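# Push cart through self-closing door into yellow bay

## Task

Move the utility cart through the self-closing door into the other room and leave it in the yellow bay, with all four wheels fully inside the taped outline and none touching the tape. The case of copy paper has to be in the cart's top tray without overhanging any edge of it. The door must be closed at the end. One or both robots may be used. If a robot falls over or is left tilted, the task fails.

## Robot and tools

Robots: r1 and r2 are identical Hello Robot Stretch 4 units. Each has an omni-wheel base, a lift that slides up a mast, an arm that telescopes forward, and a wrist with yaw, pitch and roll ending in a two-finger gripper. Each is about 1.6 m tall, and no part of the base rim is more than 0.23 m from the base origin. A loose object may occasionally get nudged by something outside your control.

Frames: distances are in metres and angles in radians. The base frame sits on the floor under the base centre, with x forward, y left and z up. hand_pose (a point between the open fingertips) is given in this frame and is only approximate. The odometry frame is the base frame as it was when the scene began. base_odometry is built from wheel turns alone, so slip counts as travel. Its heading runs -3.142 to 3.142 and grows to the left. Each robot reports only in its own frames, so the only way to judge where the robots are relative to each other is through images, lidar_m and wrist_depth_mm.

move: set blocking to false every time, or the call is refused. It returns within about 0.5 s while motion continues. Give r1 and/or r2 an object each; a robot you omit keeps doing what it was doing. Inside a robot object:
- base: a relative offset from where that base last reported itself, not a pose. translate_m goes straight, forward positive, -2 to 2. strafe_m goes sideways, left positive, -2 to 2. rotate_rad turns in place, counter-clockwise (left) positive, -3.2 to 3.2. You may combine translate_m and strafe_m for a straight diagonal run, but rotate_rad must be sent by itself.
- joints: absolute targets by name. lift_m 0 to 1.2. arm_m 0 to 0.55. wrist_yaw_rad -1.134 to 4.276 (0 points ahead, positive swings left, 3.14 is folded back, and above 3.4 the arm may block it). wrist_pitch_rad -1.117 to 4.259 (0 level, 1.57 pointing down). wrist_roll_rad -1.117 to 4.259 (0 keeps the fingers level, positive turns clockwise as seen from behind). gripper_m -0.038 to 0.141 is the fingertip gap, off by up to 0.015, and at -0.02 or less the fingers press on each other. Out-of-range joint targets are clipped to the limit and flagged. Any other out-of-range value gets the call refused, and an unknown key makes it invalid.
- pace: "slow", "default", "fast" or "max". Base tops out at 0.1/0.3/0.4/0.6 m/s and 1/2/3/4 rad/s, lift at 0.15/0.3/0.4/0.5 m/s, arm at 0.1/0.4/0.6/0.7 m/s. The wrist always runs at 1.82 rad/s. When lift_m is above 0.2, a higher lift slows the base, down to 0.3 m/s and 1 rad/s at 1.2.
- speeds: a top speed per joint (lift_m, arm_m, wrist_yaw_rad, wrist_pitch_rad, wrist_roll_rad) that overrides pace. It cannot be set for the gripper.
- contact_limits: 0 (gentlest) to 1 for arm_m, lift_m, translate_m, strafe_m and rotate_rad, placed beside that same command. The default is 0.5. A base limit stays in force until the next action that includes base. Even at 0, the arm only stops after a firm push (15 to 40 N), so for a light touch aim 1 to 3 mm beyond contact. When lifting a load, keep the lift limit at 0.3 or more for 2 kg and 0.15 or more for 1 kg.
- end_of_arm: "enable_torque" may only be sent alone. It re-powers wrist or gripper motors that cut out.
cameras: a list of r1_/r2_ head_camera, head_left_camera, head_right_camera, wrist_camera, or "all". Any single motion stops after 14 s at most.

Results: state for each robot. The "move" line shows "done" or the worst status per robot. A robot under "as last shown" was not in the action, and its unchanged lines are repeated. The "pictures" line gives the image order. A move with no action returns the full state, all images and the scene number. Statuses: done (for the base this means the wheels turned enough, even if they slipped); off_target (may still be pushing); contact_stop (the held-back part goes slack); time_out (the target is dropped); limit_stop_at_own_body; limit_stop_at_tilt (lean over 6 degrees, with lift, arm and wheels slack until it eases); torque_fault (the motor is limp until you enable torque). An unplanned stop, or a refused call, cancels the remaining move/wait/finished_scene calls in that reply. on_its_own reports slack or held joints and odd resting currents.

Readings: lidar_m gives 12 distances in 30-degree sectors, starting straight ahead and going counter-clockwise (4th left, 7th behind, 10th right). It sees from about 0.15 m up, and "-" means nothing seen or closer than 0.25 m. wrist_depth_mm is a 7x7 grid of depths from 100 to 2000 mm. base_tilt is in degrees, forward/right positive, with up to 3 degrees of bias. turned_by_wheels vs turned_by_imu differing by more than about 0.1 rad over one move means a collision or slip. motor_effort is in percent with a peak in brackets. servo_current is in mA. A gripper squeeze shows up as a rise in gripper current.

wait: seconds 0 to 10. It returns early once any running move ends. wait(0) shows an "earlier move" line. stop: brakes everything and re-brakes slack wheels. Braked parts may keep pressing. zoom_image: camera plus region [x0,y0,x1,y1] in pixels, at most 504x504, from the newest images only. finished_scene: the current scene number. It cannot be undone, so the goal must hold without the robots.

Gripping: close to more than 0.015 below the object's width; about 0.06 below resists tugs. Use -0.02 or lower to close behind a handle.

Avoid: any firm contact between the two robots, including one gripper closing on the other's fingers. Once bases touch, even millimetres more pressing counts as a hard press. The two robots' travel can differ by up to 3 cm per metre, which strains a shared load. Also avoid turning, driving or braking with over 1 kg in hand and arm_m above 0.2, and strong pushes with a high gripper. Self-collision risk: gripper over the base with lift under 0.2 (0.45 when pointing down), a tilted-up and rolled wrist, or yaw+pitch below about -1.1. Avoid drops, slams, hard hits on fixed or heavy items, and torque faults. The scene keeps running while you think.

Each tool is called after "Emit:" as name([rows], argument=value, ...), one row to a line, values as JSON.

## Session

Emit:
move(blocking=false)

Scene clock: 0.00 s.
r1.base_odometry: x=+0.000 y=+0.000 heading=+0.000
r1.turned_by_wheels: +0.000
r1.turned_by_imu: +0.000
r1.base_tilt: forward=-1.6 right=+1.3
r1.lidar_m: 0.96 1.73 2.02 2.40 3.92 1.60 0.85 0.77 0.78 0.89 0.77 0.78
r1.base_status: not commanded
r1.joint_positions: lift_m=+0.124 arm_m=+0.000 wrist_yaw_rad=+3.194 wrist_pitch_rad=+0.002 wrist_roll_rad=+0.000 gripper_m=+0.056
r1.joint_status: not commanded
r1.measured_speeds: all 0
r1.motor_effort: lift_m=+19 arm_m=-4 wheel_0=-2 wheel_1=+1 wheel_2=+0
r1.servo_current: wrist_yaw_rad=59 wrist_pitch_rad=46 wrist_roll_rad=46 gripper_m=39
r1.hand_pose: x=-0.1216 y=+0.0722 z=+0.3019 quat_wxyz=(-0.026, -0.001, +0.000, +1.000) (m; r1's base frame)
r1.wrist_depth_mm: - 135 - - - - - / - 123 135 - - - - / - 121 191 - - - - / 110 136 194 - - - - / 137 - - - 1618 - - / 226 - 190 1098 188 1160 1118 / 224 163 750 798 768 768 759
r2.base_odometry: x=+0.000 y=+0.000 heading=+0.000
r2.turned_by_wheels: +0.000
r2.turned_by_imu: +0.000
r2.base_tilt: forward=-0.6 right=+0.1
r2.lidar_m: 1.29 1.32 1.58 2.33 2.36 2.78 1.41 1.41 2.77 2.39 2.42 1.48
r2.base_status: not commanded
r2.joint_positions: lift_m=+0.200 arm_m=+0.000 wrist_yaw_rad=+3.211 wrist_pitch_rad=+0.001 wrist_roll_rad=+0.000 gripper_m=+0.056
r2.joint_status: not commanded
r2.measured_speeds: all 0
r2.motor_effort: lift_m=+18 arm_m=-4 wheel_0=-1 wheel_1=+1 wheel_2=+1
r2.servo_current: wrist_yaw_rad=46 wrist_pitch_rad=39 wrist_roll_rad=52 gripper_m=52
r2.hand_pose: x=-0.1229 y=+0.0671 z=+0.3779 quat_wxyz=(-0.035, -0.001, +0.000, +0.999) (m; r2's base frame)
r2.wrist_depth_mm: - - 137 - - - - / - - 137 - - - - / - 109 138 - - - - / - 140 175 - - - - / 214 - - - - - - / 213 1281 196 1255 190 1336 1182 / 208 243 866 - - 854 878
pictures: r1_head_camera, r1_head_left_camera, r1_head_right_camera, r1_wrist_camera, r2_head_camera, r2_head_left_camera, r2_head_right_camera, r2_wrist_camera
Images, in order (width x height): r1_head_camera 420x560, r1_head_left_camera 420x672, r1_head_right_camera 420x672, r1_wrist_camera 616x392, r2_head_camera 420x560, r2_head_left_camera 420x672, r2_head_right_camera 420x672, r2_wrist_camera 616x392.

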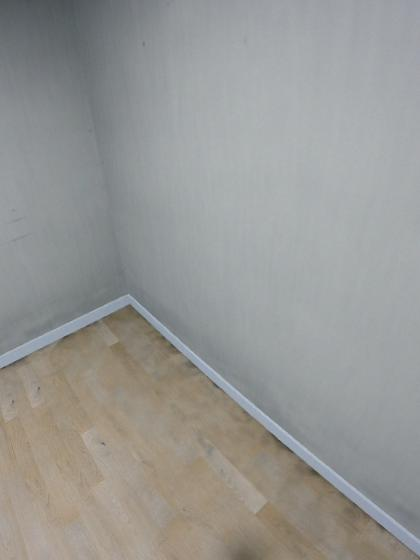

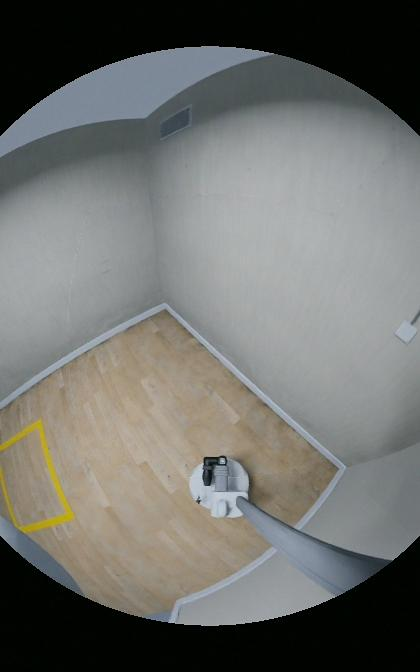

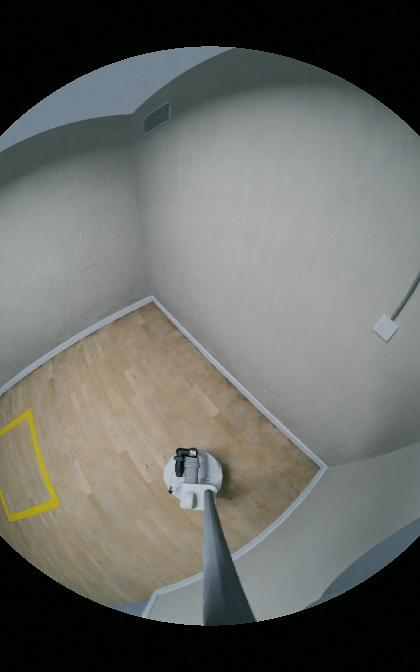

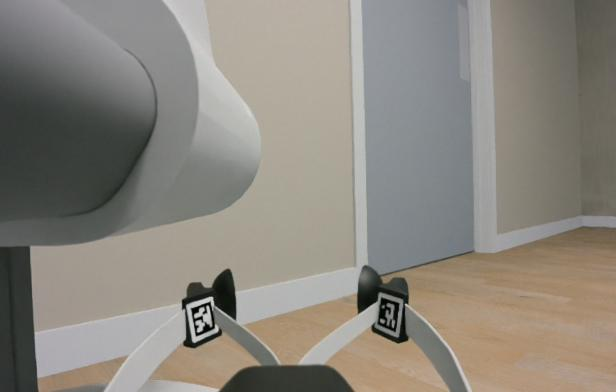

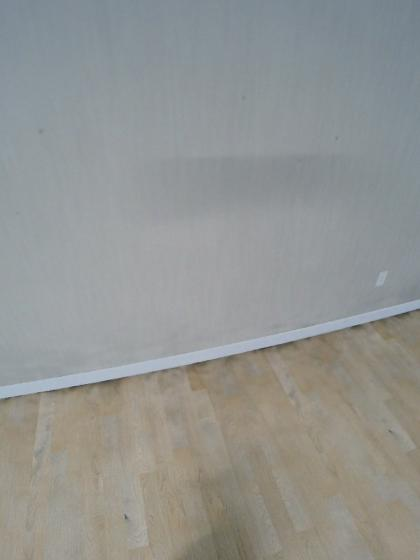

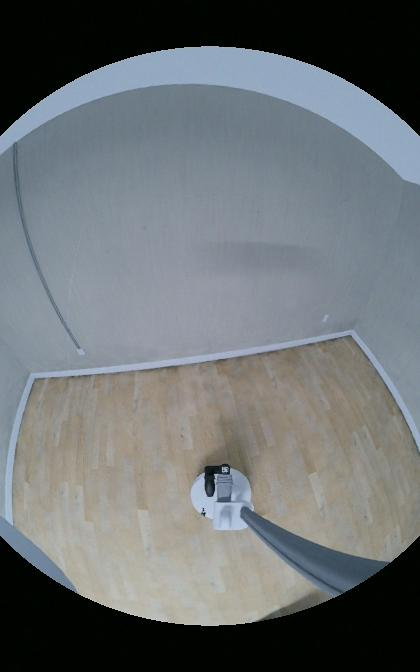

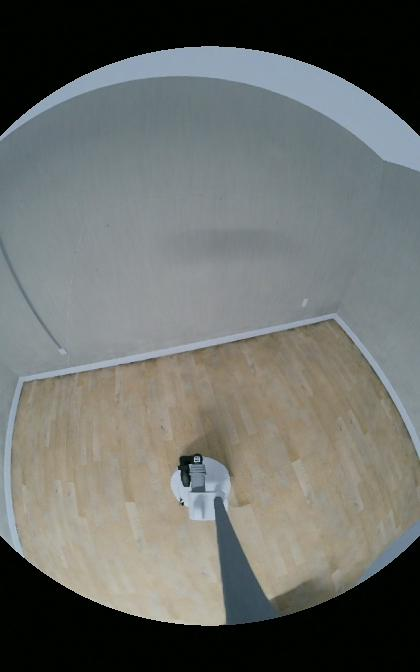

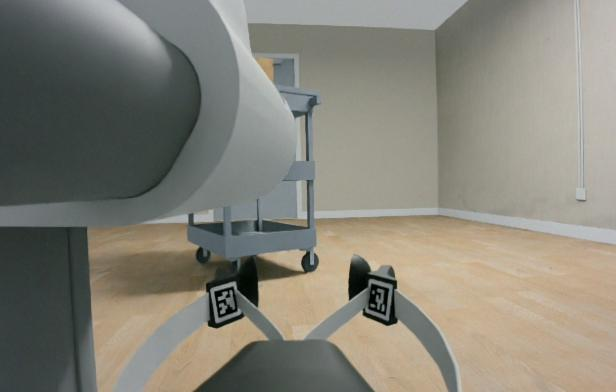

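Emit:
move(blocking=false, r1={"base":{"rotate_rad":2.4},"pace":"default"}, r2={"base":{"rotate_rad":3.1},"pace":"default"})

Emit:
wait(seconds=2.5)

Emit:
wait(seconds=1.5, cameras=["r1_head_camera","r1_head_left_camera","r2_head_camera","r2_head_left_camera","r2_head_right_camera"])

Scene clock: 5.90 s.
move: r1 moving; r2 moving
r1.base_odometry: x=+0.000 y=+0.000 heading=+0.253
r1.turned_by_wheels: +0.253
r1.turned_by_imu: +0.253
r1.base_tilt: forward=-1.6 right=+1.3
r1.lidar_m: 1.15 2.01 2.11 2.98 2.65 1.07 0.80 0.74 0.81 0.80 0.72 0.82
r1.base_status: rotate_rad moving
r1.joint_positions: lift_m=+0.124 arm_m=+0.000 wrist_yaw_rad=+3.194 wrist_pitch_rad=+0.002 wrist_roll_rad=+0.000 gripper_m=+0.056
r1.joint_status: not commanded
r1.measured_speeds: translate_m=+0.000 strafe_m=+0.000 rotate_rad=+0.974 lift_m=+0.000 arm_m=+0.000 wrist_yaw_rad=+0.000 wrist_pitch_rad=+0.000 wrist_roll_rad=+0.000
r1.motor_effort: lift_m=+19(20) arm_m=-4(4) wheel_0=-7(9) wheel_1=-6(7) wheel_2=-6(7)
r1.servo_current: wrist_yaw_rad=46(59) wrist_pitch_rad=39(52) wrist_roll_rad=33(65) gripper_m=39(46)
r1.hand_pose: x=-0.1216 y=+0.0722 z=+0.3019 quat_wxyz=(-0.026, -0.001, +0.000, +1.000) (m; r1's base frame)
r1.wrist_depth_mm: - 135 - - - - 1808 / - 123 135 - - - 1808 / - 121 192 - - - 1756 / 111 136 195 - - - 1808 / 137 - - - - - 1756 / 226 - 190 976 188 1118 1138 / 224 152 759 798 778 750 759
r2.base_odometry: x=+0.000 y=+0.000 heading=+0.252
r2.turned_by_wheels: +0.252
r2.turned_by_imu: +0.245
r2.base_tilt: forward=-0.7 right=+0.0
r2.lidar_m: 1.29 1.38 1.94 2.33 2.46 3.37 1.44 3.35 2.49 2.40 1.84 1.36
r2.base_status: rotate_rad moving
r2.joint_positions: lift_m=+0.200 arm_m=+0.000 wrist_yaw_rad=+3.211 wrist_pitch_rad=+0.001 wrist_roll_rad=+0.000 gripper_m=+0.056
r2.joint_status: not commanded
r2.measured_speeds: translate_m=+0.002 strafe_m=+0.000 rotate_rad=+0.977 lift_m=+0.000 arm_m=+0.000 wrist_yaw_rad=+0.000 wrist_pitch_rad=+0.000 wrist_roll_rad=+0.000
r2.motor_effort: lift_m=+18(18) arm_m=-4(4) wheel_0=-4(9) wheel_1=-10(10) wheel_2=-10(11)
r2.servo_current: wrist_yaw_rad=52(52) wrist_pitch_rad=46(46) wrist_roll_rad=52(65) gripper_m=46(52)
r2.hand_pose: x=-0.1229 y=+0.0671 z=+0.3779 quat_wxyz=(-0.035, -0.001, +0.000, +0.999) (m; r2's base frame)
r2.wrist_depth_mm: - - 137 - - - - / - - 137 1756 - - - / - 109 138 286 - - - / - 140 176 - - - - / 214 - - - - - - / 213 1281 196 1308 190 1336 1182 / 208 242 878 - - 854 878
pictures: none

Scene clock: 7.90 s.
earlier move: r1 done; r2 moving
r1.base_odometry: x=+0.000 y=+0.000 heading=+2.400
r1.turned_by_wheels: +2.147
r1.turned_by_imu: +2.158
r1.base_tilt: forward=-1.6 right=+1.2
r1.lidar_m: 2.35 1.02 0.78 0.75 0.81 0.80 0.77 0.84 1.25 2.02 2.17 3.14
r1.base_status: done
r1.joint_positions: lift_m=+0.124 arm_m=+0.000 wrist_yaw_rad=+3.194 wrist_pitch_rad=+0.002 wrist_roll_rad=+0.000 gripper_m=+0.056
r1.joint_status: not commanded
r1.measured_speeds: all 0
r1.motor_effort: lift_m=+19(20) arm_m=-4(4) wheel_0=-2(10) wheel_1=-2(9) wheel_2=-1(8)
r1.servo_current: wrist_yaw_rad=52(65) wrist_pitch_rad=33(52) wrist_roll_rad=39(65) gripper_m=39(52)
r1.hand_pose: x=-0.1216 y=+0.0722 z=+0.3019 quat_wxyz=(-0.026, -0.001, +0.000, +1.000) (m; r1's base frame)
r1.wrist_depth_mm: - 135 - - - - - / - 123 135 - - - - / - 121 191 - - - - / 110 135 193 - - - - / 137 - - - - - - / 216 - 190 - 187 - - / 750 750 750 143 750 723 759
r2.base_odometry: x=+0.000 y=+0.000 heading=+3.097
r2.turned_by_wheels: +2.845
r2.turned_by_imu: +2.770
r2.base_tilt: forward=-0.7 right=+0.0
r2.lidar_m: 1.47 1.39 2.86 2.37 2.40 1.56 1.32 1.32 1.47 2.34 2.33 2.68
r2.base_status: rotate_rad moving
r2.joint_positions: lift_m=+0.200 arm_m=+0.000 wrist_yaw_rad=+3.211 wrist_pitch_rad=+0.001 wrist_roll_rad=+0.000 gripper_m=+0.056
r2.joint_status: not commanded
r2.measured_speeds: translate_m=+0.000 strafe_m=-0.001 rotate_rad=+0.127 lift_m=+0.000 arm_m=+0.000 wrist_yaw_rad=+0.000 wrist_pitch_rad=+0.000 wrist_roll_rad=+0.000
r2.motor_effort: lift_m=+18(18) arm_m=-4(4) wheel_0=-4(10) wheel_1=-3(10) wheel_2=-4(13)
r2.servo_current: wrist_yaw_rad=46(52) wrist_pitch_rad=46(46) wrist_roll_rad=46(65) gripper_m=52(52)
r2.hand_pose: x=-0.1228 y=+0.0671 z=+0.3779 quat_wxyz=(-0.035, -0.001, +0.000, +0.999) (m; r2's base frame)
r2.wrist_depth_mm: - - 137 - - - - / - 107 137 - - - - / - 110 139 236 - - - / - 140 165 - - - - / 215 - - - - - - / 213 1160 193 1160 190 1336 1205 / 211 245 891 - - 854 878
wait: 2.00 of 2.5 s (r1 has come to rest)
pictures: none

Scene clock: 8.23 s.
earlier move: r2 done
r1.base_odometry: x=+0.000 y=+0.000 heading=+2.400
r1.turned_by_wheels: +0.000
r1.turned_by_imu: +0.000
r1.base_tilt: forward=-1.6 right=+1.3
r1.lidar_m: 2.35 1.03 0.77 0.75 0.80 0.79 0.77 0.83 1.24 2.03 2.17 3.15
r1.base_status: done
r1.joint_positions: lift_m=+0.124 arm_m=+0.000 wrist_yaw_rad=+3.194 wrist_pitch_rad=+0.002 wrist_roll_rad=+0.000 gripper_m=+0.056
r1.joint_status: not commanded
r1.measured_speeds: all 0
r1.motor_effort: lift_m=+20(20) arm_m=-4(4) wheel_0=-2(10) wheel_1=-2(9) wheel_2=+0(8)
r1.servo_current: wrist_yaw_rad=39(65) wrist_pitch_rad=46(52) wrist_roll_rad=39(65) gripper_m=39(52)
r1.hand_pose: x=-0.1216 y=+0.0722 z=+0.3019 quat_wxyz=(-0.026, -0.001, +0.000, +1.000) (m; r1's base frame)
r1.wrist_depth_mm: - 135 - - - - - / - 123 135 - - - - / - 121 191 - - - - / 110 136 195 - - - - / 137 - - - - - - / 216 - 190 - 187 - - / 750 759 759 143 741 723 750
r2.base_odometry: x=+0.000 y=+0.000 heading=+3.099
r2.turned_by_wheels: +0.002
r2.turned_by_imu: +0.002
r2.base_tilt: forward=-0.7 right=+0.1
r2.lidar_m: 1.44 1.40 2.85 2.39 2.36 1.57 1.33 1.28 1.50 2.35 2.34 2.68
r2.base_status: done
r2.joint_positions: lift_m=+0.200 arm_m=+0.000 wrist_yaw_rad=+3.211 wrist_pitch_rad=+0.001 wrist_roll_rad=+0.000 gripper_m=+0.056
r2.joint_status: not commanded
r2.measured_speeds: all 0
r2.motor_effort: lift_m=+18(18) arm_m=-4(4) wheel_0=-3(10) wheel_1=-2(10) wheel_2=-4(13)
r2.servo_current: wrist_yaw_rad=52(52) wrist_pitch_rad=39(46) wrist_roll_rad=46(65) gripper_m=52(52)
r2.hand_pose: x=-0.1228 y=+0.0671 z=+0.3779 quat_wxyz=(-0.035, -0.001, +0.000, +0.999) (m; r2's base frame)
r2.wrist_depth_mm: - - 137 - - - - / - 107 137 - - - - / - 110 138 236 - - - / - 140 165 - - - - / 216 - - - - - - / 213 1182 192 1182 190 1308 1182 / 211 245 878 - - 842 878
wait: 0.33 of 1.5 s (r2 has come to rest)
pictures: r1_head_camera, r1_head_left_camera, r2_head_camera, r2_head_left_camera, r2_head_right_camera
Images, in order (width x height): r1_head_camera 420x560, r1_head_left_camera 420x672, r2_head_camera 420x560, r2_head_left_camera 420x672, r2_head_right_camera 420x672.

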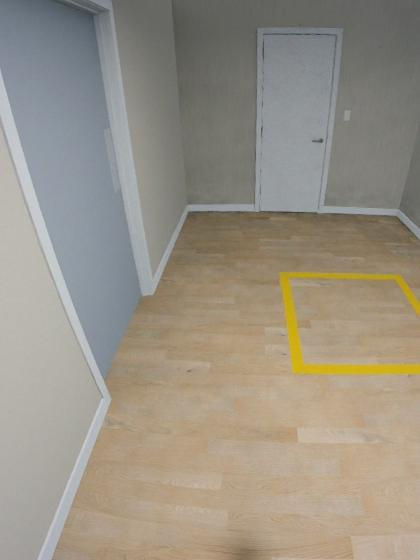

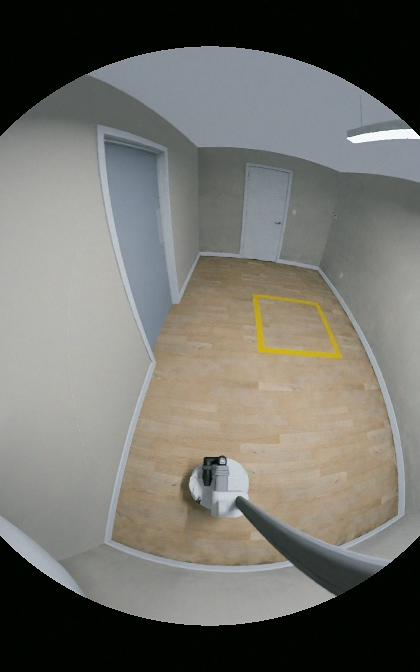

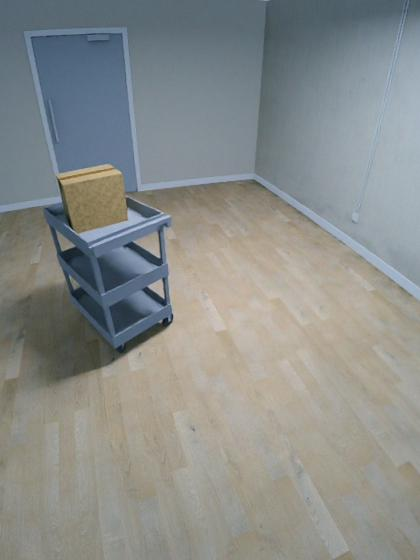

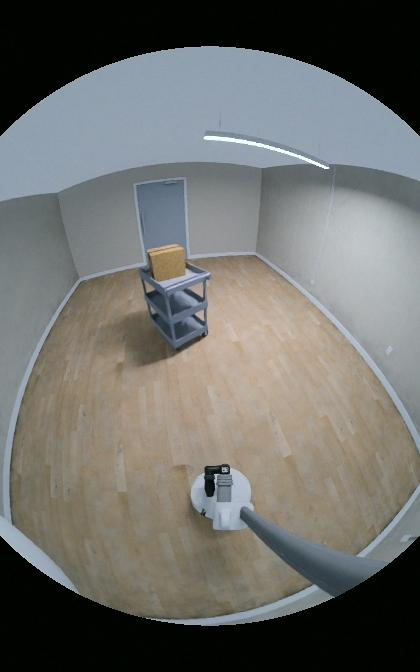

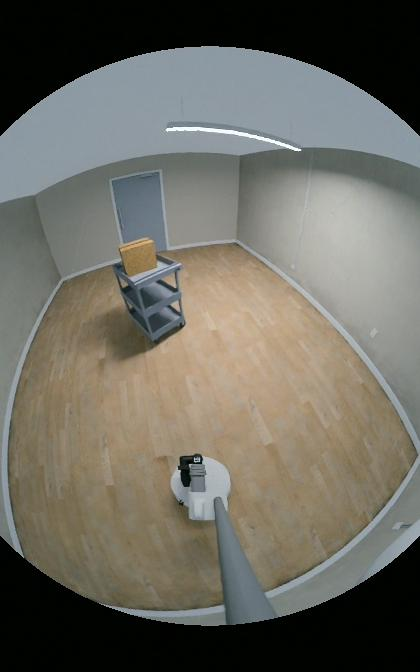

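Emit:
zoom_image(camera="r2_head_camera", region=[20, 130, 200, 370])

Emit:
zoom_image(camera="r2_head_camera", region=[10, 10, 150, 220])

Scaled by 2.100 from the camera's 420x560 image, which has a finer 1200x1600 frame.

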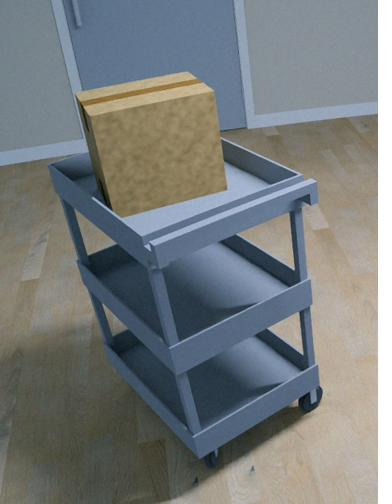

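Scaled by 2.400 from the camera's 420x560 image, which has a finer 1200x1600 frame.

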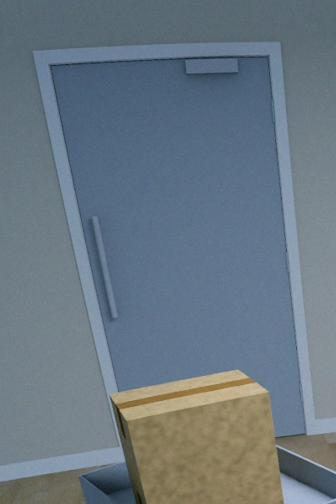

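Emit:
move(blocking=false, r1={"joints":{"lift_m":0.4,"wrist_yaw_rad":0,"gripper_m":-0.01}}, r2={"joints":{"lift_m":0.685,"wrist_yaw_rad":0,"gripper_m":0.1}})

Emit:
move(blocking=false, r1={"base":{"translate_m":1.9,"strafe_m":-0.1}}, r2={"base":{"translate_m":0.75,"strafe_m":-0.15}})

Emit:
wait(seconds=4.5)

Emit:
move(blocking=false, r2={"base":{"rotate_rad":0.75},"joints":{"wrist_roll_rad":1.57}})

Emit:
wait(seconds=5)

Emit:
wait(seconds=3, cameras=["r1_head_camera","r1_head_left_camera","r2_head_camera","r2_head_left_camera"])

Scene clock: 103.53 s.
move: r1 moving; r2 moving
r1.base_odometry: x=+0.000 y=+0.000 heading=+2.400
r1.turned_by_wheels: +0.000
r1.turned_by_imu: +0.000
r1.base_tilt: forward=-1.6 right=+1.3
r1.lidar_m: 2.34 0.99 0.78 0.75 0.82 0.79 0.77 0.83 1.23 2.03 2.15 3.13
r1.base_status: not commanded
r1.joint_positions: lift_m=+0.162 arm_m=+0.000 wrist_yaw_rad=+2.607 wrist_pitch_rad=+0.002 wrist_roll_rad=+0.000 gripper_m=+0.037
r1.joint_status: lift_m moving; wrist_yaw_rad moving; gripper_m moving
r1.measured_speeds: translate_m=+0.000 strafe_m=+0.000 rotate_rad=+0.000 lift_m=+0.146 arm_m=+0.000 wrist_yaw_rad=-1.821 wrist_pitch_rad=+0.000 wrist_roll_rad=+0.000
r1.motor_effort: lift_m=+25(27) arm_m=-3(4) wheel_0=-2(3) wheel_1=-2(2) wheel_2=+0(1)
r1.servo_current: wrist_yaw_rad=130(130) wrist_pitch_rad=39(46) wrist_roll_rad=39(52) gripper_m=98(104)
r1.hand_pose: x=-0.0328 y=+0.2221 z=+0.3395 quat_wxyz=(+0.264, -0.001, +0.000, +0.965) (m; r1's base frame)
r1.wrist_depth_mm: - - - - - - - / - - - - - - - / - - - - - - - / - - - - - - - / - - - - - - - / - - 188 - 187 - - / - 145 759 145 750 - -
r2.base_odometry: x=+0.000 y=+0.000 heading=+3.099
r2.turned_by_wheels: +0.000
r2.turned_by_imu: +0.000
r2.base_tilt: forward=-0.7 right=+0.0
r2.lidar_m: 1.45 1.41 2.86 2.38 2.39 1.57 1.31 1.31 1.51 2.34 2.34 2.67
r2.base_status: not commanded
r2.joint_positions: lift_m=+0.238 arm_m=+0.000 wrist_yaw_rad=+2.650 wrist_pitch_rad=+0.001 wrist_roll_rad=+0.000 gripper_m=+0.075
r2.joint_status: lift_m moving; wrist_yaw_rad moving; gripper_m moving
r2.measured_speeds: translate_m=+0.000 strafe_m=+0.000 rotate_rad=+0.000 lift_m=+0.146 arm_m=+0.000 wrist_yaw_rad=-1.737 wrist_pitch_rad=+0.000 wrist_roll_rad=+0.000
r2.motor_effort: lift_m=+23(24) arm_m=-4(4) wheel_0=-4(4) wheel_1=-2(3) wheel_2=-4(4)
r2.servo_current: wrist_yaw_rad=85(130) wrist_pitch_rad=39(46) wrist_roll_rad=33(52) gripper_m=85(98)
r2.hand_pose: x=-0.0419 y=+0.2133 z=+0.4157 quat_wxyz=(+0.244, -0.001, +0.000, +0.970) (m; r2's base frame)
r2.wrist_depth_mm: - - - - - - - / 198 - - - - - - / 208 - - - - - - / 233 - - - - - - / - - - - - - 1921 / - 1229 191 1366 188 1464 1281 / 1008 931 1025 - 976 904 931
pictures: none

Scene clock: 104.03 s.
earlier move: r1 moving; r2 moving
move: r1 moving; r2 moving
r1.base_odometry: x=-0.022 y=+0.022 heading=+2.400
r1.turned_by_wheels: +0.000
r1.turned_by_imu: +0.000
r1.base_tilt: forward=-1.6 right=+1.3
r1.lidar_m: 2.36 1.01 0.78 0.74 0.81 0.82 0.80 0.87 1.31 2.00 2.15 3.14
r1.base_status: translate_m moving; strafe_m moving
r1.joint_positions: lift_m=+0.274 arm_m=+0.000 wrist_yaw_rad=+1.697 wrist_pitch_rad=+0.002 wrist_roll_rad=+0.000 gripper_m=-0.004
r1.joint_status: lift_m moving; wrist_yaw_rad moving; gripper_m moving
r1.measured_speeds: translate_m=+0.122 strafe_m=-0.006 rotate_rad=+0.003 lift_m=+0.281 arm_m=+0.000 wrist_yaw_rad=-1.822 wrist_pitch_rad=+0.000 wrist_roll_rad=+0.000
r1.motor_effort: lift_m=+23(28) arm_m=-3(3) wheel_0=+7(8) wheel_1=+5(7) wheel_2=-9(10)
r1.servo_current: wrist_yaw_rad=104(130) wrist_pitch_rad=39(46) wrist_roll_rad=39(72) gripper_m=65(130)
r1.hand_pose: x=+0.2212 y=+0.2971 z=+0.4520 quat_wxyz=(+0.661, -0.001, +0.001, +0.750) (m; r1's base frame)
r1.wrist_depth_mm: - - - - - - - / - - - - - - - / - - - - - - - / - - - - - - - / - - - - - - - / - - 186 203 174 - - / - 139 158 131 135 - -
r2.base_odometry: x=-0.031 y=+0.008 heading=+3.099
r2.turned_by_wheels: +0.000
r2.turned_by_imu: +0.000
r2.base_tilt: forward=-0.7 right=+0.0
r2.lidar_m: 1.43 1.35 2.88 2.41 2.43 1.61 1.32 1.34 1.54 2.33 2.31 2.65
r2.base_status: translate_m moving; strafe_m moving
r2.joint_positions: lift_m=+0.351 arm_m=+0.000 wrist_yaw_rad=+1.783 wrist_pitch_rad=+0.001 wrist_roll_rad=+0.000 gripper_m=+0.100
r2.joint_status: lift_m moving; wrist_yaw_rad moving; gripper_m moving
r2.measured_speeds: translate_m=+0.123 strafe_m=-0.026 rotate_rad=+0.001 lift_m=+0.296 arm_m=+0.000 wrist_yaw_rad=-1.730 wrist_pitch_rad=+0.000 wrist_roll_rad=+0.000
r2.motor_effort: lift_m=+24(25) arm_m=-4(4) wheel_0=+9(10) wheel_1=+7(7) wheel_2=-12(12)
r2.servo_current: wrist_yaw_rad=111(117) wrist_pitch_rad=39(46) wrist_roll_rad=39(59) gripper_m=59(85)
r2.hand_pose: x=+0.1955 y=+0.3003 z=+0.5288 quat_wxyz=(+0.628, +0.000, +0.000, +0.778) (m; r2's base frame)
r2.wrist_depth_mm: - - - - - - - / - - - - - - - / - - - - - - - / - - - - - - - / - - - - - - - / 1708 1708 193 1808 194 1576 1576 / 1229 1160 1229 - 1205 1118 1138
pictures: none

Scene clock: 107.57 s.
earlier move: r1 moving; r2 done
r1.base_odometry: x=-0.723 y=+0.736 heading=+2.400
r1.turned_by_wheels: +0.000
r1.turned_by_imu: +0.000
r1.base_tilt: forward=-1.6 right=+1.3
r1.lidar_m: 2.29 1.08 0.81 0.71 0.78 1.16 1.79 1.96 2.12 2.04 2.16 2.94
r1.base_status: translate_m moving; strafe_m moving
r1.joint_positions: lift_m=+0.400 arm_m=+0.000 wrist_yaw_rad=+0.003 wrist_pitch_rad=+0.002 wrist_roll_rad=+0.000 gripper_m=-0.009
r1.joint_status: all done
r1.measured_speeds: translate_m=+0.300 strafe_m=-0.015 rotate_rad=+0.005 lift_m=+0.000 arm_m=+0.000 wrist_yaw_rad=+0.000 wrist_pitch_rad=+0.000 wrist_roll_rad=+0.000
r1.motor_effort: lift_m=+24(28) arm_m=+1(3) wheel_0=+4(9) wheel_1=+5(7) wheel_2=-4(10)
r1.servo_current: wrist_yaw_rad=46(130) wrist_pitch_rad=46(52) wrist_roll_rad=46(72) gripper_m=46(130)
r1.hand_pose: x=+0.4595 y=-0.0867 z=+0.5772 quat_wxyz=(+1.000, +0.000, +0.001, +0.001) (m; r1's base frame)
r1.wrist_depth_mm: - - - - - - - / - - - - - - - / - - - - - - - / - - - - - - - / - - - - - - - / - 1708 1921 195 - 1983 1921 / - 1281 181 181 153 1366 1430
r2.base_odometry: x=-0.743 y=+0.182 heading=+3.099
r2.turned_by_wheels: +0.000
r2.turned_by_imu: +0.001
r2.base_tilt: forward=-0.7 right=+0.0
r2.lidar_m: 3.82 0.82 0.82 2.75 2.71 2.37 1.99 1.98 2.29 1.97 1.96 2.30
r2.base_status: done
r2.joint_positions: lift_m=+0.685 arm_m=+0.000 wrist_yaw_rad=+0.003 wrist_pitch_rad=+0.001 wrist_roll_rad=+0.000 gripper_m=+0.100
r2.joint_status: all done
r2.measured_speeds: all 0
r2.motor_effort: lift_m=+21(25) arm_m=-4(4) wheel_0=+3(13) wheel_1=+4(8) wheel_2=-4(15)
r2.servo_current: wrist_yaw_rad=33(130) wrist_pitch_rad=33(46) wrist_roll_rad=39(59) gripper_m=46(85)
r2.hand_pose: x=+0.4596 y=-0.0866 z=+0.8626 quat_wxyz=(+1.000, +0.000, +0.001, +0.001) (m; r2's base frame)
r2.wrist_depth_mm: - - - - - - - / - - - - - - - / - - - - - - - / 878 - - - - - - / 668 - - - - - - / - - 195 - 195 - - / - 891 1983 - 1921 1808 1708
wait: 3.53 of 4.5 s (r2 has come to rest)
pictures: none

Scene clock: 108.07 s.
earlier move: r1 moving
move: r2 moving
r1.base_odometry: x=-0.828 y=+0.843 heading=+2.400
r1.turned_by_wheels: +0.000
r1.turned_by_imu: +0.000
r1.base_tilt: forward=-1.6 right=+1.3
r1.lidar_m: 2.28 1.06 0.83 0.70 0.78 1.16 1.94 2.09 2.11 2.06 2.17 2.81
r1.base_status: translate_m moving; strafe_m moving
r1.joint_positions: lift_m=+0.400 arm_m=+0.000 wrist_yaw_rad=+0.003 wrist_pitch_rad=+0.002 wrist_roll_rad=+0.000 gripper_m=-0.009
r1.joint_status: not commanded
r1.measured_speeds: translate_m=+0.300 strafe_m=-0.015 rotate_rad=-0.002 lift_m=+0.000 arm_m=+0.000 wrist_yaw_rad=+0.000 wrist_pitch_rad=+0.000 wrist_roll_rad=+0.000
r1.motor_effort: lift_m=+24(24) arm_m=+1(1) wheel_0=+5(7) wheel_1=+4(6) wheel_2=-5(6)
r1.servo_current: wrist_yaw_rad=59(65) wrist_pitch_rad=52(52) wrist_roll_rad=39(65) gripper_m=46(52)
r1.hand_pose: x=+0.4595 y=-0.0867 z=+0.5772 quat_wxyz=(+1.000, +0.000, +0.001, +0.001) (m; r1's base frame)
r1.wrist_depth_mm: - - - - - - - / - - - - - - - / - - - - - - - / - - - - - - - / - - - - - - - / - 1708 1921 195 - 1983 1863 / - 1308 181 180 153 1336 1366
r2.base_odometry: x=-0.743 y=+0.182 heading=-2.932
r2.turned_by_wheels: +0.252
r2.turned_by_imu: +0.245
r2.base_tilt: forward=-0.6 right=+0.0
r2.lidar_m: 0.86 0.81 2.89 2.71 2.86 2.09 1.99 2.07 2.10 1.97 2.05 2.73
r2.base_status: rotate_rad moving
r2.joint_positions: lift_m=+0.685 arm_m=+0.000 wrist_yaw_rad=+0.003 wrist_pitch_rad=+0.001 wrist_roll_rad=+0.588 gripper_m=+0.100
r2.joint_status: wrist_roll_rad moving
r2.measured_speeds: translate_m=-0.002 strafe_m=-0.001 rotate_rad=+0.969 lift_m=+0.000 arm_m=+0.000 wrist_yaw_rad=+0.000 wrist_pitch_rad=+0.000 wrist_roll_rad=+1.820
r2.motor_effort: lift_m=+21(21) arm_m=-4(4) wheel_0=-8(9) wheel_1=-10(10) wheel_2=-10(11)
r2.servo_current: wrist_yaw_rad=46(52) wrist_pitch_rad=39(46) wrist_roll_rad=78(98) gripper_m=46(59)
r2.hand_pose: x=+0.4596 y=-0.0867 z=+0.8626 quat_wxyz=(+0.957, +0.290, +0.001, +0.001) (m; r2's base frame)
r2.wrist_depth_mm: - - - - - - - / - - - - - - - / - - - - - - - / - - - - - - - / - 842 - - - - 1661 / 798 809 193 - 195 1576 1366 / 788 603 - - 1661 1366 1138
pictures: none

Scene clock: 109.10 s.
earlier move: r1 moving; r2 done
r1.base_odometry: x=-1.045 y=+1.064 heading=+2.400
r1.turned_by_wheels: +0.000
r1.turned_by_imu: +0.000
r1.base_tilt: forward=-1.6 right=+1.3
r1.lidar_m: 2.24 0.96 0.81 0.80 0.82 1.14 2.24 2.42 2.13 2.07 2.21 2.50
r1.base_status: translate_m moving; strafe_m moving
r1.joint_positions: lift_m=+0.400 arm_m=+0.000 wrist_yaw_rad=+0.003 wrist_pitch_rad=+0.002 wrist_roll_rad=+0.000 gripper_m=-0.009
r1.joint_status: not commanded
r1.measured_speeds: translate_m=+0.300 strafe_m=-0.018 rotate_rad=+0.003 lift_m=+0.000 arm_m=+0.000 wrist_yaw_rad=+0.000 wrist_pitch_rad=+0.000 wrist_roll_rad=+0.000
r1.motor_effort: lift_m=+24(24) arm_m=+2(2) wheel_0=+7(8) wheel_1=+4(7) wheel_2=-6(6)
r1.servo_current: wrist_yaw_rad=39(65) wrist_pitch_rad=39(52) wrist_roll_rad=52(65) gripper_m=52(59)
r1.hand_pose: x=+0.4595 y=-0.0867 z=+0.5772 quat_wxyz=(+1.000, +0.000, +0.001, +0.001) (m; r1's base frame)
r1.wrist_depth_mm: - - - - - - - / - - - - - - - / - - - - - - - / - - - - - - - / - - - - - - - / - 1708 1863 195 - 1983 1863 / - 1336 181 181 153 1336 1397
r2.base_odometry: x=-0.743 y=+0.182 heading=-2.434
r2.turned_by_wheels: +0.497
r2.turned_by_imu: +0.485
r2.base_tilt: forward=-0.7 right=+0.1
r2.lidar_m: 0.79 2.98 2.73 2.83 2.11 1.99 2.03 2.10 1.99 2.00 2.61 0.84
r2.base_status: done
r2.joint_positions: lift_m=+0.685 arm_m=+0.000 wrist_yaw_rad=+0.003 wrist_pitch_rad=+0.001 wrist_roll_rad=+1.568 gripper_m=+0.100
r2.joint_status: all done
r2.measured_speeds: all 0
r2.motor_effort: lift_m=+21(21) arm_m=-4(4) wheel_0=-3(9) wheel_1=-3(10) wheel_2=-4(12)
r2.servo_current: wrist_yaw_rad=46(65) wrist_pitch_rad=52(52) wrist_roll_rad=46(98) gripper_m=59(59)
r2.hand_pose: x=+0.4596 y=-0.0867 z=+0.8626 quat_wxyz=(+0.708, +0.706, +0.001, +0.001) (m; r2's base frame)
r2.wrist_depth_mm: - - - - - 1708 1205 / - - - 640 - 640 1138 / - - - 842 - 647 - / - - 878 866 - 654 - / - - 904 891 - 654 - / - - 193 661 192 1430 1229 / - - - - - 1863 1205
wait: 1.03 of 5 s (r2 has come to rest)
pictures: none

Scene clock: 111.37 s.
earlier move: r1 done
r1.base_odometry: x=-1.333 y=+1.357 heading=+2.400
r1.turned_by_wheels: +0.000
r1.turned_by_imu: +0.000
r1.base_tilt: forward=-1.6 right=+1.3
r1.lidar_m: 2.02 0.94 0.72 0.78 0.86 1.09 2.66 2.77 2.14 2.08 2.20 2.09
r1.base_status: done
r1.joint_positions: lift_m=+0.400 arm_m=+0.000 wrist_yaw_rad=+0.003 wrist_pitch_rad=+0.002 wrist_roll_rad=+0.000 gripper_m=-0.009
r1.joint_status: not commanded
r1.measured_speeds: all 0
r1.motor_effort: lift_m=+24(24) arm_m=+4(4) wheel_0=+2(8) wheel_1=+1(7) wheel_2=+1(6)
r1.servo_current: wrist_yaw_rad=65(65) wrist_pitch_rad=46(52) wrist_roll_rad=33(65) gripper_m=46(59)
r1.hand_pose: x=+0.4595 y=-0.0867 z=+0.5772 quat_wxyz=(+1.000, +0.000, +0.001, +0.001) (m; r1's base frame)
r1.wrist_depth_mm: - 1863 - - 1756 - 1708 / - 1863 - - 1808 - 1708 / - 1863 - - 1756 - 1756 / - 1863 - - 1756 - 1756 / - - - - 1808 - 1808 / - - 184 195 - 1756 1756 / - 1308 181 180 153 1366 1366
r2.base_odometry: x=-0.743 y=+0.182 heading=-2.434
r2.turned_by_wheels: +0.000
r2.turned_by_imu: +0.000
r2.base_tilt: forward=-0.7 right=+0.1
r2.lidar_m: 0.82 2.94 2.74 2.83 2.11 1.98 2.05 2.12 1.98 2.03 2.65 0.86
r2.base_status: done
r2.joint_positions: lift_m=+0.685 arm_m=+0.000 wrist_yaw_rad=+0.003 wrist_pitch_rad=+0.001 wrist_roll_rad=+1.568 gripper_m=+0.100
r2.joint_status: all done
r2.measured_speeds: all 0
r2.motor_effort: lift_m=+21(21) arm_m=-4(5) wheel_0=-3(9) wheel_1=-3(10) wheel_2=-4(12)
r2.servo_current: wrist_yaw_rad=46(65) wrist_pitch_rad=39(52) wrist_roll_rad=52(98) gripper_m=52(59)
r2.hand_pose: x=+0.4596 y=-0.0867 z=+0.8626 quat_wxyz=(+0.708, +0.706, +0.001, +0.001) (m; r2's base frame)
r2.wrist_depth_mm: - - - - - 1708 1182 / - - - 647 - 647 1118 / - - - 842 - 647 - / - - 891 866 - 654 - / - - 904 891 - 654 - / - - 193 654 191 1430 1205 / - - - - - 1863 1205
wait: 2.27 of 3 s (r1 has come to rest)
pictures: r1_head_camera, r1_head_left_camera, r2_head_camera, r2_head_left_camera
Images, in order (width x height): r1_head_camera 420x560, r1_head_left_camera 420x672, r2_head_camera 420x560, r2_head_left_camera 420x672.

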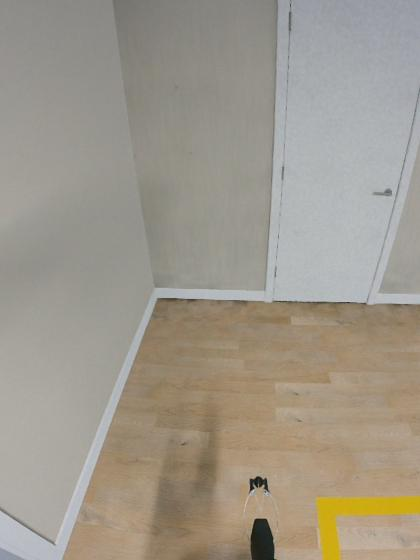

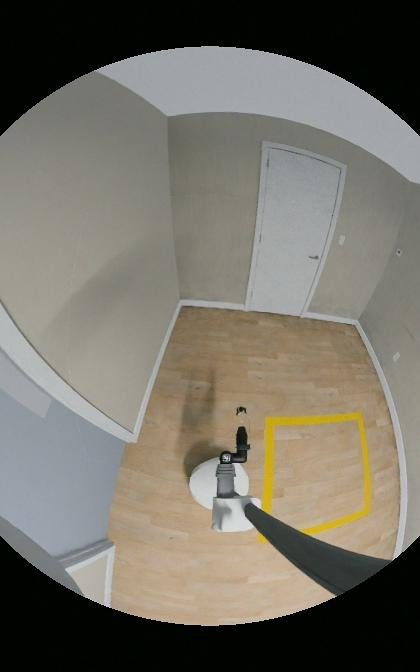

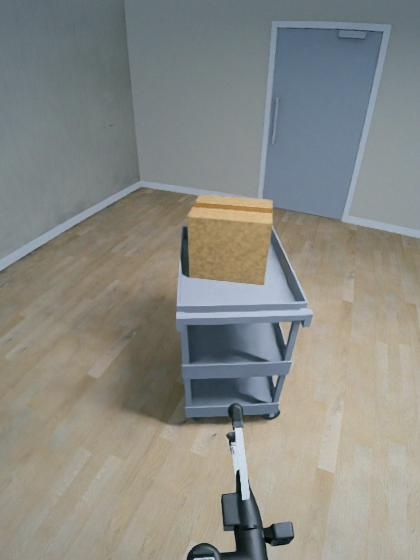

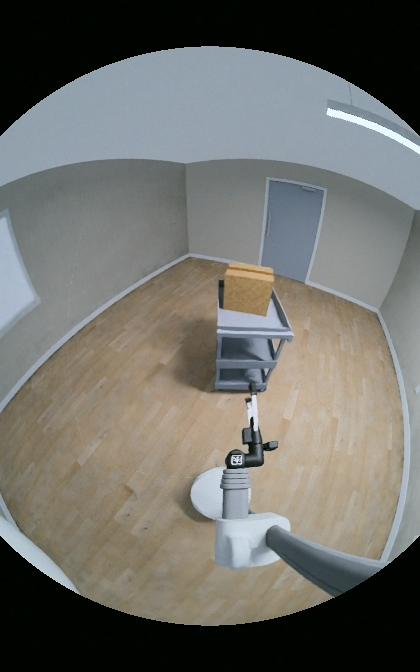

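Emit:
move(blocking=false, r1={"base":{"translate_m":0.25}}, r2={"base":{"translate_m":0.46},"contact_limits":{"translate_m":0.3},"pace":"slow"})

Emit:
wait(seconds=2.5)

Emit:
move(blocking=false, r1={"base":{"rotate_rad":1.571}})

Emit:
wait(seconds=3)

Emit:
wait(seconds=3, cameras=["r1_head_camera","r1_head_left_camera","r2_head_camera","r2_wrist_camera"])

Scene clock: 122.40 s.
move: r1 moving; r2 moving
r1.base_odometry: x=-1.357 y=+1.378 heading=+2.400
r1.turned_by_wheels: +0.000
r1.turned_by_imu: +0.000
r1.base_tilt: forward=-1.6 right=+1.2
r1.lidar_m: 2.02 0.94 0.72 0.75 0.82 1.11 2.69 2.78 2.13 2.05 2.17 2.06
r1.base_status: translate_m moving
r1.joint_positions: lift_m=+0.400 arm_m=+0.000 wrist_yaw_rad=+0.003 wrist_pitch_rad=+0.002 wrist_roll_rad=+0.000 gripper_m=-0.009
r1.joint_status: not commanded
r1.measured_speeds: translate_m=+0.122 strafe_m=+0.000 rotate_rad=+0.003 lift_m=+0.000 arm_m=+0.000 wrist_yaw_rad=+0.000 wrist_pitch_rad=+0.000 wrist_roll_rad=+0.000
r1.motor_effort: lift_m=+24(24) arm_m=+4(4) wheel_0=+7(9) wheel_1=+9(9) wheel_2=-7(9)
r1.servo_current: wrist_yaw_rad=46(59) wrist_pitch_rad=39(52) wrist_roll_rad=52(65) gripper_m=52(52)
r1.hand_pose: x=+0.4595 y=-0.0867 z=+0.5772 quat_wxyz=(+1.000, +0.000, +0.001, +0.001) (m; r1's base frame)
r1.wrist_depth_mm: - 1863 - - - - 1661 / - 1756 - - 1708 - 1708 / - 1808 - - 1808 - 1661 / - 1808 - - 1808 - 1708 / - 1808 - - 1756 - 1708 / - 1708 183 195 - - 1708 / - 1308 180 181 153 1366 1397
r2.base_odometry: x=-0.752 y=+0.173 heading=-2.434
r2.turned_by_wheels: +0.000
r2.turned_by_imu: +0.001
r2.base_tilt: forward=-0.7 right=+0.0
r2.lidar_m: 0.79 2.94 2.72 2.79 2.14 1.99 2.03 2.09 1.97 2.05 2.66 0.86
r2.base_status: translate_m moving
r2.joint_positions: lift_m=+0.685 arm_m=+0.000 wrist_yaw_rad=+0.003 wrist_pitch_rad=+0.001 wrist_roll_rad=+1.568 gripper_m=+0.100
r2.joint_status: not commanded
r2.measured_speeds: translate_m=+0.048 strafe_m=+0.000 rotate_rad=-0.003 lift_m=+0.000 arm_m=+0.000 wrist_yaw_rad=+0.000 wrist_pitch_rad=+0.000 wrist_roll_rad=+0.000
r2.motor_effort: lift_m=+21(21) arm_m=-4(4) wheel_0=+7(10) wheel_1=+6(7) wheel_2=-9(11)
r2.servo_current: wrist_yaw_rad=39(52) wrist_pitch_rad=33(46) wrist_roll_rad=39(52) gripper_m=52(52)
r2.contact_limits: translate_m 0.3
r2.hand_pose: x=+0.4596 y=-0.0867 z=+0.8626 quat_wxyz=(+0.708, +0.706, +0.001, +0.001) (m; r2's base frame)
r2.wrist_depth_mm: - - - - - 1576 1118 / - - - 634 - 634 1078 / - - - 647 - 647 - / - - 878 640 - 647 - / - - 904 647 - 647 - / - - 193 647 193 1430 1205 / - - - - - 1808 1229
pictures: none

Scene clock: 124.20 s.
earlier move: r1 done; r2 moving
r1.base_odometry: x=-1.518 y=+1.526 heading=+2.400
r1.turned_by_wheels: +0.000
r1.turned_by_imu: +0.000
r1.base_tilt: forward=-1.6 right=+1.3
r1.lidar_m: 1.79 0.91 0.70 0.68 0.84 1.19 2.91 2.80 2.15 2.09 2.20 1.81
r1.base_status: done
r1.joint_positions: lift_m=+0.400 arm_m=+0.000 wrist_yaw_rad=+0.003 wrist_pitch_rad=+0.002 wrist_roll_rad=+0.000 gripper_m=-0.009
r1.joint_status: not commanded
r1.measured_speeds: all 0
r1.motor_effort: lift_m=+24(24) arm_m=+4(4) wheel_0=+2(9) wheel_1=+1(9) wheel_2=+2(9)
r1.servo_current: wrist_yaw_rad=59(72) wrist_pitch_rad=39(52) wrist_roll_rad=52(65) gripper_m=52(59)
r1.hand_pose: x=+0.4595 y=-0.0867 z=+0.5772 quat_wxyz=(+1.000, +0.000, +0.001, +0.001) (m; r1's base frame)
r1.wrist_depth_mm: - 1576 - - 1537 - 1499 / - 1576 - - 1537 - 1430 / - 1618 - - 1537 - 1537 / - 1618 - - 1576 - 1537 / - 1618 - - 1537 - 1499 / - - 184 195 170 - 1499 / - 1229 180 181 152 1336 1308
r2.base_odometry: x=-0.880 y=+0.064 heading=-2.434
r2.turned_by_wheels: +0.000
r2.turned_by_imu: +0.000
r2.base_tilt: forward=-0.7 right=+0.0
r2.lidar_m: 0.63 2.86 2.66 2.69 2.30 2.16 2.18 2.19 2.06 2.11 2.79 0.66
r2.base_status: translate_m moving
r2.joint_positions: lift_m=+0.685 arm_m=+0.000 wrist_yaw_rad=+0.003 wrist_pitch_rad=+0.001 wrist_roll_rad=+1.568 gripper_m=+0.100
r2.joint_status: not commanded
r2.measured_speeds: translate_m=+0.101 strafe_m=+0.000 rotate_rad=+0.003 lift_m=+0.000 arm_m=+0.000 wrist_yaw_rad=+0.000 wrist_pitch_rad=+0.000 wrist_roll_rad=+0.000
r2.motor_effort: lift_m=+21(21) arm_m=-4(4) wheel_0=+5(10) wheel_1=+5(7) wheel_2=-8(11)
r2.servo_current: wrist_yaw_rad=52(52) wrist_pitch_rad=39(46) wrist_roll_rad=46(59) gripper_m=46(59)
r2.contact_limits: translate_m 0.3
r2.hand_pose: x=+0.4596 y=-0.0867 z=+0.8626 quat_wxyz=(+0.708, +0.706, +0.001, +0.001) (m; r2's base frame)
r2.wrist_depth_mm: - - - 473 - 1808 469 / - - - 473 - 854 473 / - - 683 473 - - 477 / - - 707 477 - - 473 / - - 732 723 480 - 480 / - - 193 480 194 - 484 / - - - - - 1863 1205
wait: 1.80 of 2.5 s (r1 has come to rest)
pictures: none

Scene clock: 124.70 s.
earlier move: r2 moving
move: r1 moving
r1.base_odometry: x=-1.518 y=+1.526 heading=+2.652
r1.turned_by_wheels: +0.252
r1.turned_by_imu: +0.253
r1.base_tilt: forward=-1.6 right=+1.3
r1.lidar_m: 1.28 0.78 0.66 0.76 0.96 1.62 2.93 2.37 2.10 2.12 2.02 1.79
r1.base_status: rotate_rad moving
r1.joint_positions: lift_m=+0.400 arm_m=+0.000 wrist_yaw_rad=+0.002 wrist_pitch_rad=+0.002 wrist_roll_rad=+0.000 gripper_m=-0.009
r1.joint_status: not commanded
r1.measured_speeds: translate_m=+0.001 strafe_m=+0.001 rotate_rad=+0.980 lift_m=+0.000 arm_m=+0.000 wrist_yaw_rad=+0.000 wrist_pitch_rad=+0.000 wrist_roll_rad=+0.000
r1.motor_effort: lift_m=+24(24) arm_m=+4(4) wheel_0=-8(8) wheel_1=-7(8) wheel_2=-7(7)
r1.servo_current: wrist_yaw_rad=46(59) wrist_pitch_rad=39(52) wrist_roll_rad=39(59) gripper_m=46(52)
r1.hand_pose: x=+0.4595 y=-0.0868 z=+0.5772 quat_wxyz=(+1.000, +0.000, +0.001, +0.001) (m; r1's base frame)
r1.wrist_depth_mm: - - - - - 1430 - / - - 1661 - - 1430 - / - - 1661 - - 1430 - / - - 1618 - - 1464 - / - - 1708 - - 1397 - / - - 186 194 - 1430 - / - - 180 180 152 1308 1308
r2.base_odometry: x=-0.918 y=+0.032 heading=-2.435
r2.turned_by_wheels: +0.000
r2.turned_by_imu: +0.000
r2.base_tilt: forward=-0.7 right=+0.0
r2.lidar_m: 0.59 2.84 2.65 2.70 2.33 2.20 2.25 2.22 2.07 2.14 2.78 0.62
r2.base_status: translate_m moving
r2.joint_positions: lift_m=+0.685 arm_m=+0.000 wrist_yaw_rad=+0.003 wrist_pitch_rad=+0.001 wrist_roll_rad=+1.568 gripper_m=+0.100
r2.joint_status: not commanded
r2.measured_speeds: translate_m=+0.100 strafe_m=+0.000 rotate_rad=-0.002 lift_m=+0.000 arm_m=+0.000 wrist_yaw_rad=+0.000 wrist_pitch_rad=+0.000 wrist_roll_rad=+0.000
r2.motor_effort: lift_m=+21(21) arm_m=-4(4) wheel_0=+1(8) wheel_1=+5(7) wheel_2=-9(9)
r2.servo_current: wrist_yaw_rad=52(59) wrist_pitch_rad=39(46) wrist_roll_rad=39(59) gripper_m=46(52)
r2.contact_limits: translate_m 0.3
r2.hand_pose: x=+0.4596 y=-0.0867 z=+0.8626 quat_wxyz=(+0.708, +0.706, +0.001, +0.001) (m; r2's base frame)
r2.wrist_depth_mm: - - - 424 - 1661 - / - - - 424 - 820 - / - - 634 427 1025 - 424 / - - 654 430 1025 - 430 / - - 683 433 433 - 433 / - - 193 433 194 - 430 / - - - - 442 1756 1098
pictures: none

Scene clock: 126.27 s.
earlier move: r1 done; r2 moving
r1.base_odometry: x=-1.518 y=+1.526 heading=-2.312
r1.turned_by_wheels: +1.318
r1.turned_by_imu: +1.326
r1.base_tilt: forward=-1.6 right=+1.3
r1.lidar_m: 0.66 0.83 1.19 2.89 2.81 2.13 2.06 2.24 1.85 1.78 0.95 0.71
r1.base_status: done
r1.joint_positions: lift_m=+0.400 arm_m=+0.000 wrist_yaw_rad=+0.002 wrist_pitch_rad=+0.002 wrist_roll_rad=+0.000 gripper_m=-0.009
r1.joint_status: not commanded
r1.measured_speeds: all 0
r1.motor_effort: lift_m=+24(24) arm_m=-1(4) wheel_0=-3(10) wheel_1=+0(8) wheel_2=-1(8)
r1.servo_current: wrist_yaw_rad=33(72) wrist_pitch_rad=46(52) wrist_roll_rad=46(65) gripper_m=52(59)
r1.hand_pose: x=+0.4595 y=-0.0868 z=+0.5772 quat_wxyz=(+1.000, +0.000, +0.001, +0.001) (m; r1's base frame)
r1.wrist_depth_mm: - 564 559 - - - - / - 564 564 - - - - / - - 569 - - - - / - - 559 - - - - / - - 564 - - - - / - - 189 195 - - - / - - 171 135 141 - -
r2.base_odometry: x=-1.037 y=-0.070 heading=-2.435
r2.turned_by_wheels: +0.000
r2.turned_by_imu: +0.000
r2.base_tilt: forward=-0.7 right=+0.1
r2.lidar_m: 0.44 2.75 2.57 2.65 2.50 2.33 2.39 2.28 2.16 2.20 2.90 0.48
r2.base_status: translate_m moving
r2.joint_positions: lift_m=+0.685 arm_m=+0.000 wrist_yaw_rad=+0.003 wrist_pitch_rad=+0.001 wrist_roll_rad=+1.568 gripper_m=+0.100
r2.joint_status: not commanded
r2.measured_speeds: translate_m=+0.100 strafe_m=+0.000 rotate_rad=-0.003 lift_m=+0.000 arm_m=+0.000 wrist_yaw_rad=+0.000 wrist_pitch_rad=+0.000 wrist_roll_rad=+0.000
r2.motor_effort: lift_m=+21(21) arm_m=-4(4) wheel_0=+4(9) wheel_1=+5(7) wheel_2=-8(9)
r2.servo_current: wrist_yaw_rad=39(59) wrist_pitch_rad=33(52) wrist_roll_rad=46(59) gripper_m=59(59)
r2.contact_limits: translate_m 0.3
r2.hand_pose: x=+0.4596 y=-0.0867 z=+0.8626 quat_wxyz=(+0.708, +0.706, +0.001, +0.001) (m; r2's base frame)
r2.wrist_depth_mm: - - - 211 271 1661 - / - - 473 270 270 831 - / - - 480 213 272 878 - / - - 500 273 272 866 - / - - 517 274 274 854 - / - - 195 215 193 - - / - - - - - 1808 1205
wait: 1.57 of 3 s (r1 has come to rest)
pictures: none

Scene clock: 127.80 s.
earlier move: r2 done
r1.base_odometry: x=-1.518 y=+1.526 heading=-2.312
r1.turned_by_wheels: +0.000
r1.turned_by_imu: +0.000
r1.base_tilt: forward=-1.6 right=+1.3
r1.lidar_m: 0.68 0.80 1.20 2.90 2.79 2.14 2.08 2.24 1.85 1.79 0.94 0.70
r1.base_status: done
r1.joint_positions: lift_m=+0.400 arm_m=+0.000 wrist_yaw_rad=+0.002 wrist_pitch_rad=+0.002 wrist_roll_rad=+0.000 gripper_m=-0.009
r1.joint_status: not commanded
r1.measured_speeds: all 0
r1.motor_effort: lift_m=+24(24) arm_m=-3(4) wheel_0=-4(10) wheel_1=-1(8) wheel_2=-1(8)
r1.servo_current: wrist_yaw_rad=39(72) wrist_pitch_rad=39(52) wrist_roll_rad=26(65) gripper_m=52(59)
r1.hand_pose: x=+0.4595 y=-0.0868 z=+0.5772 quat_wxyz=(+1.000, +0.000, +0.001, +0.001) (m; r1's base frame)
r1.wrist_depth_mm: - 564 564 - - - - / - - 559 - - - - / - - 559 - - - - / - - 559 - - - - / - - 569 - - - - / - - 189 194 - - - / - - 171 135 142 - -
r2.base_odometry: x=-1.092 y=-0.117 heading=-2.434
r2.turned_by_wheels: +0.000
r2.turned_by_imu: +0.001
r2.base_tilt: forward=-0.7 right=+0.1
r2.lidar_m: 0.39 2.70 2.56 2.59 2.55 2.39 2.47 2.31 2.18 2.24 2.91 0.43
r2.base_status: done
r2.joint_positions: lift_m=+0.685 arm_m=+0.000 wrist_yaw_rad=-0.001 wrist_pitch_rad=+0.001 wrist_roll_rad=+1.569 gripper_m=+0.100
r2.joint_status: not commanded
r2.measured_speeds: all 0
r2.motor_effort: lift_m=+21(21) arm_m=+4(5) wheel_0=+7(13) wheel_1=+5(8) wheel_2=-9(15)
r2.servo_current: wrist_yaw_rad=46(59) wrist_pitch_rad=33(52) wrist_roll_rad=46(59) gripper_m=52(59)
r2.contact_limits: translate_m 0.3
r2.hand_pose: x=+0.4591 y=-0.0877 z=+0.8627 quat_wxyz=(+0.708, +0.706, +0.000, -0.001) (m; r2's base frame)
r2.wrist_depth_mm: - - - 178 236 1618 - / - - 442 179 238 831 - / - 459 449 180 240 842 - / - - 466 182 242 842 - / - - 480 183 243 842 - / - - 195 184 195 - - / - - - - - 1756 1229
wait: 1.53 of 3 s (r2 has come to rest)
pictures: r1_head_camera, r1_head_left_camera, r2_head_camera, r2_wrist_camera
Images, in order (width x height): r1_head_camera 420x560, r1_head_left_camera 420x672, r2_head_camera 420x560, r2_wrist_camera 616x392.

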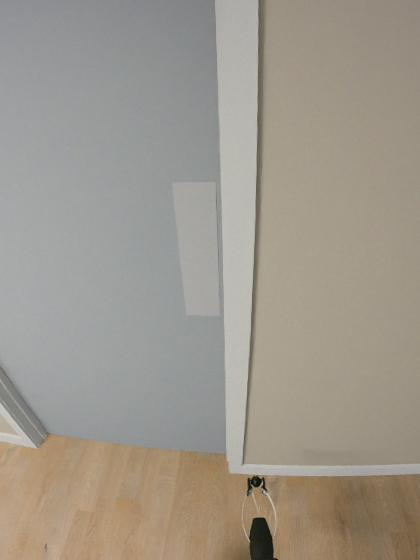

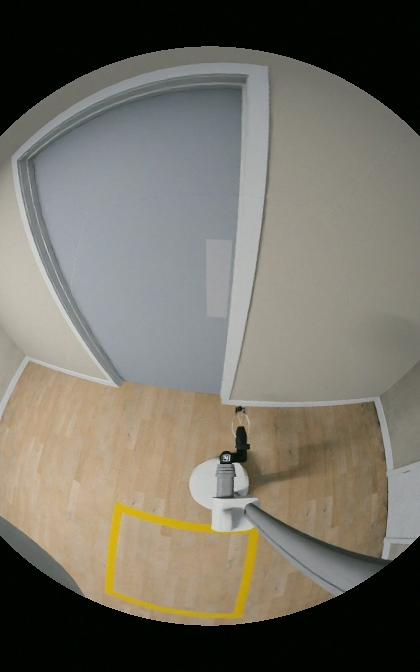

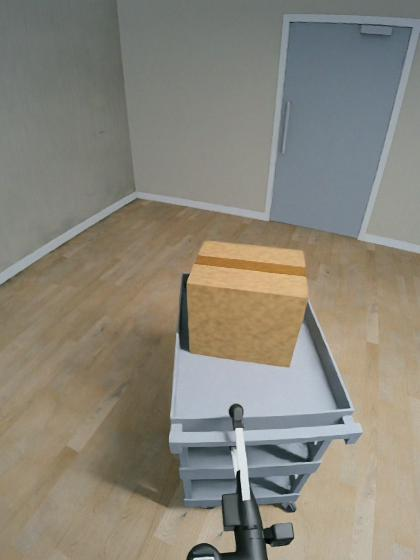

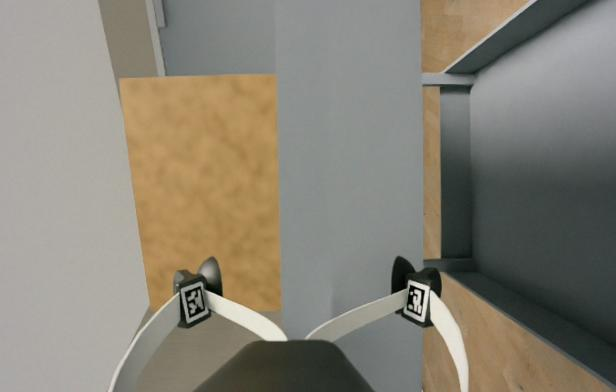

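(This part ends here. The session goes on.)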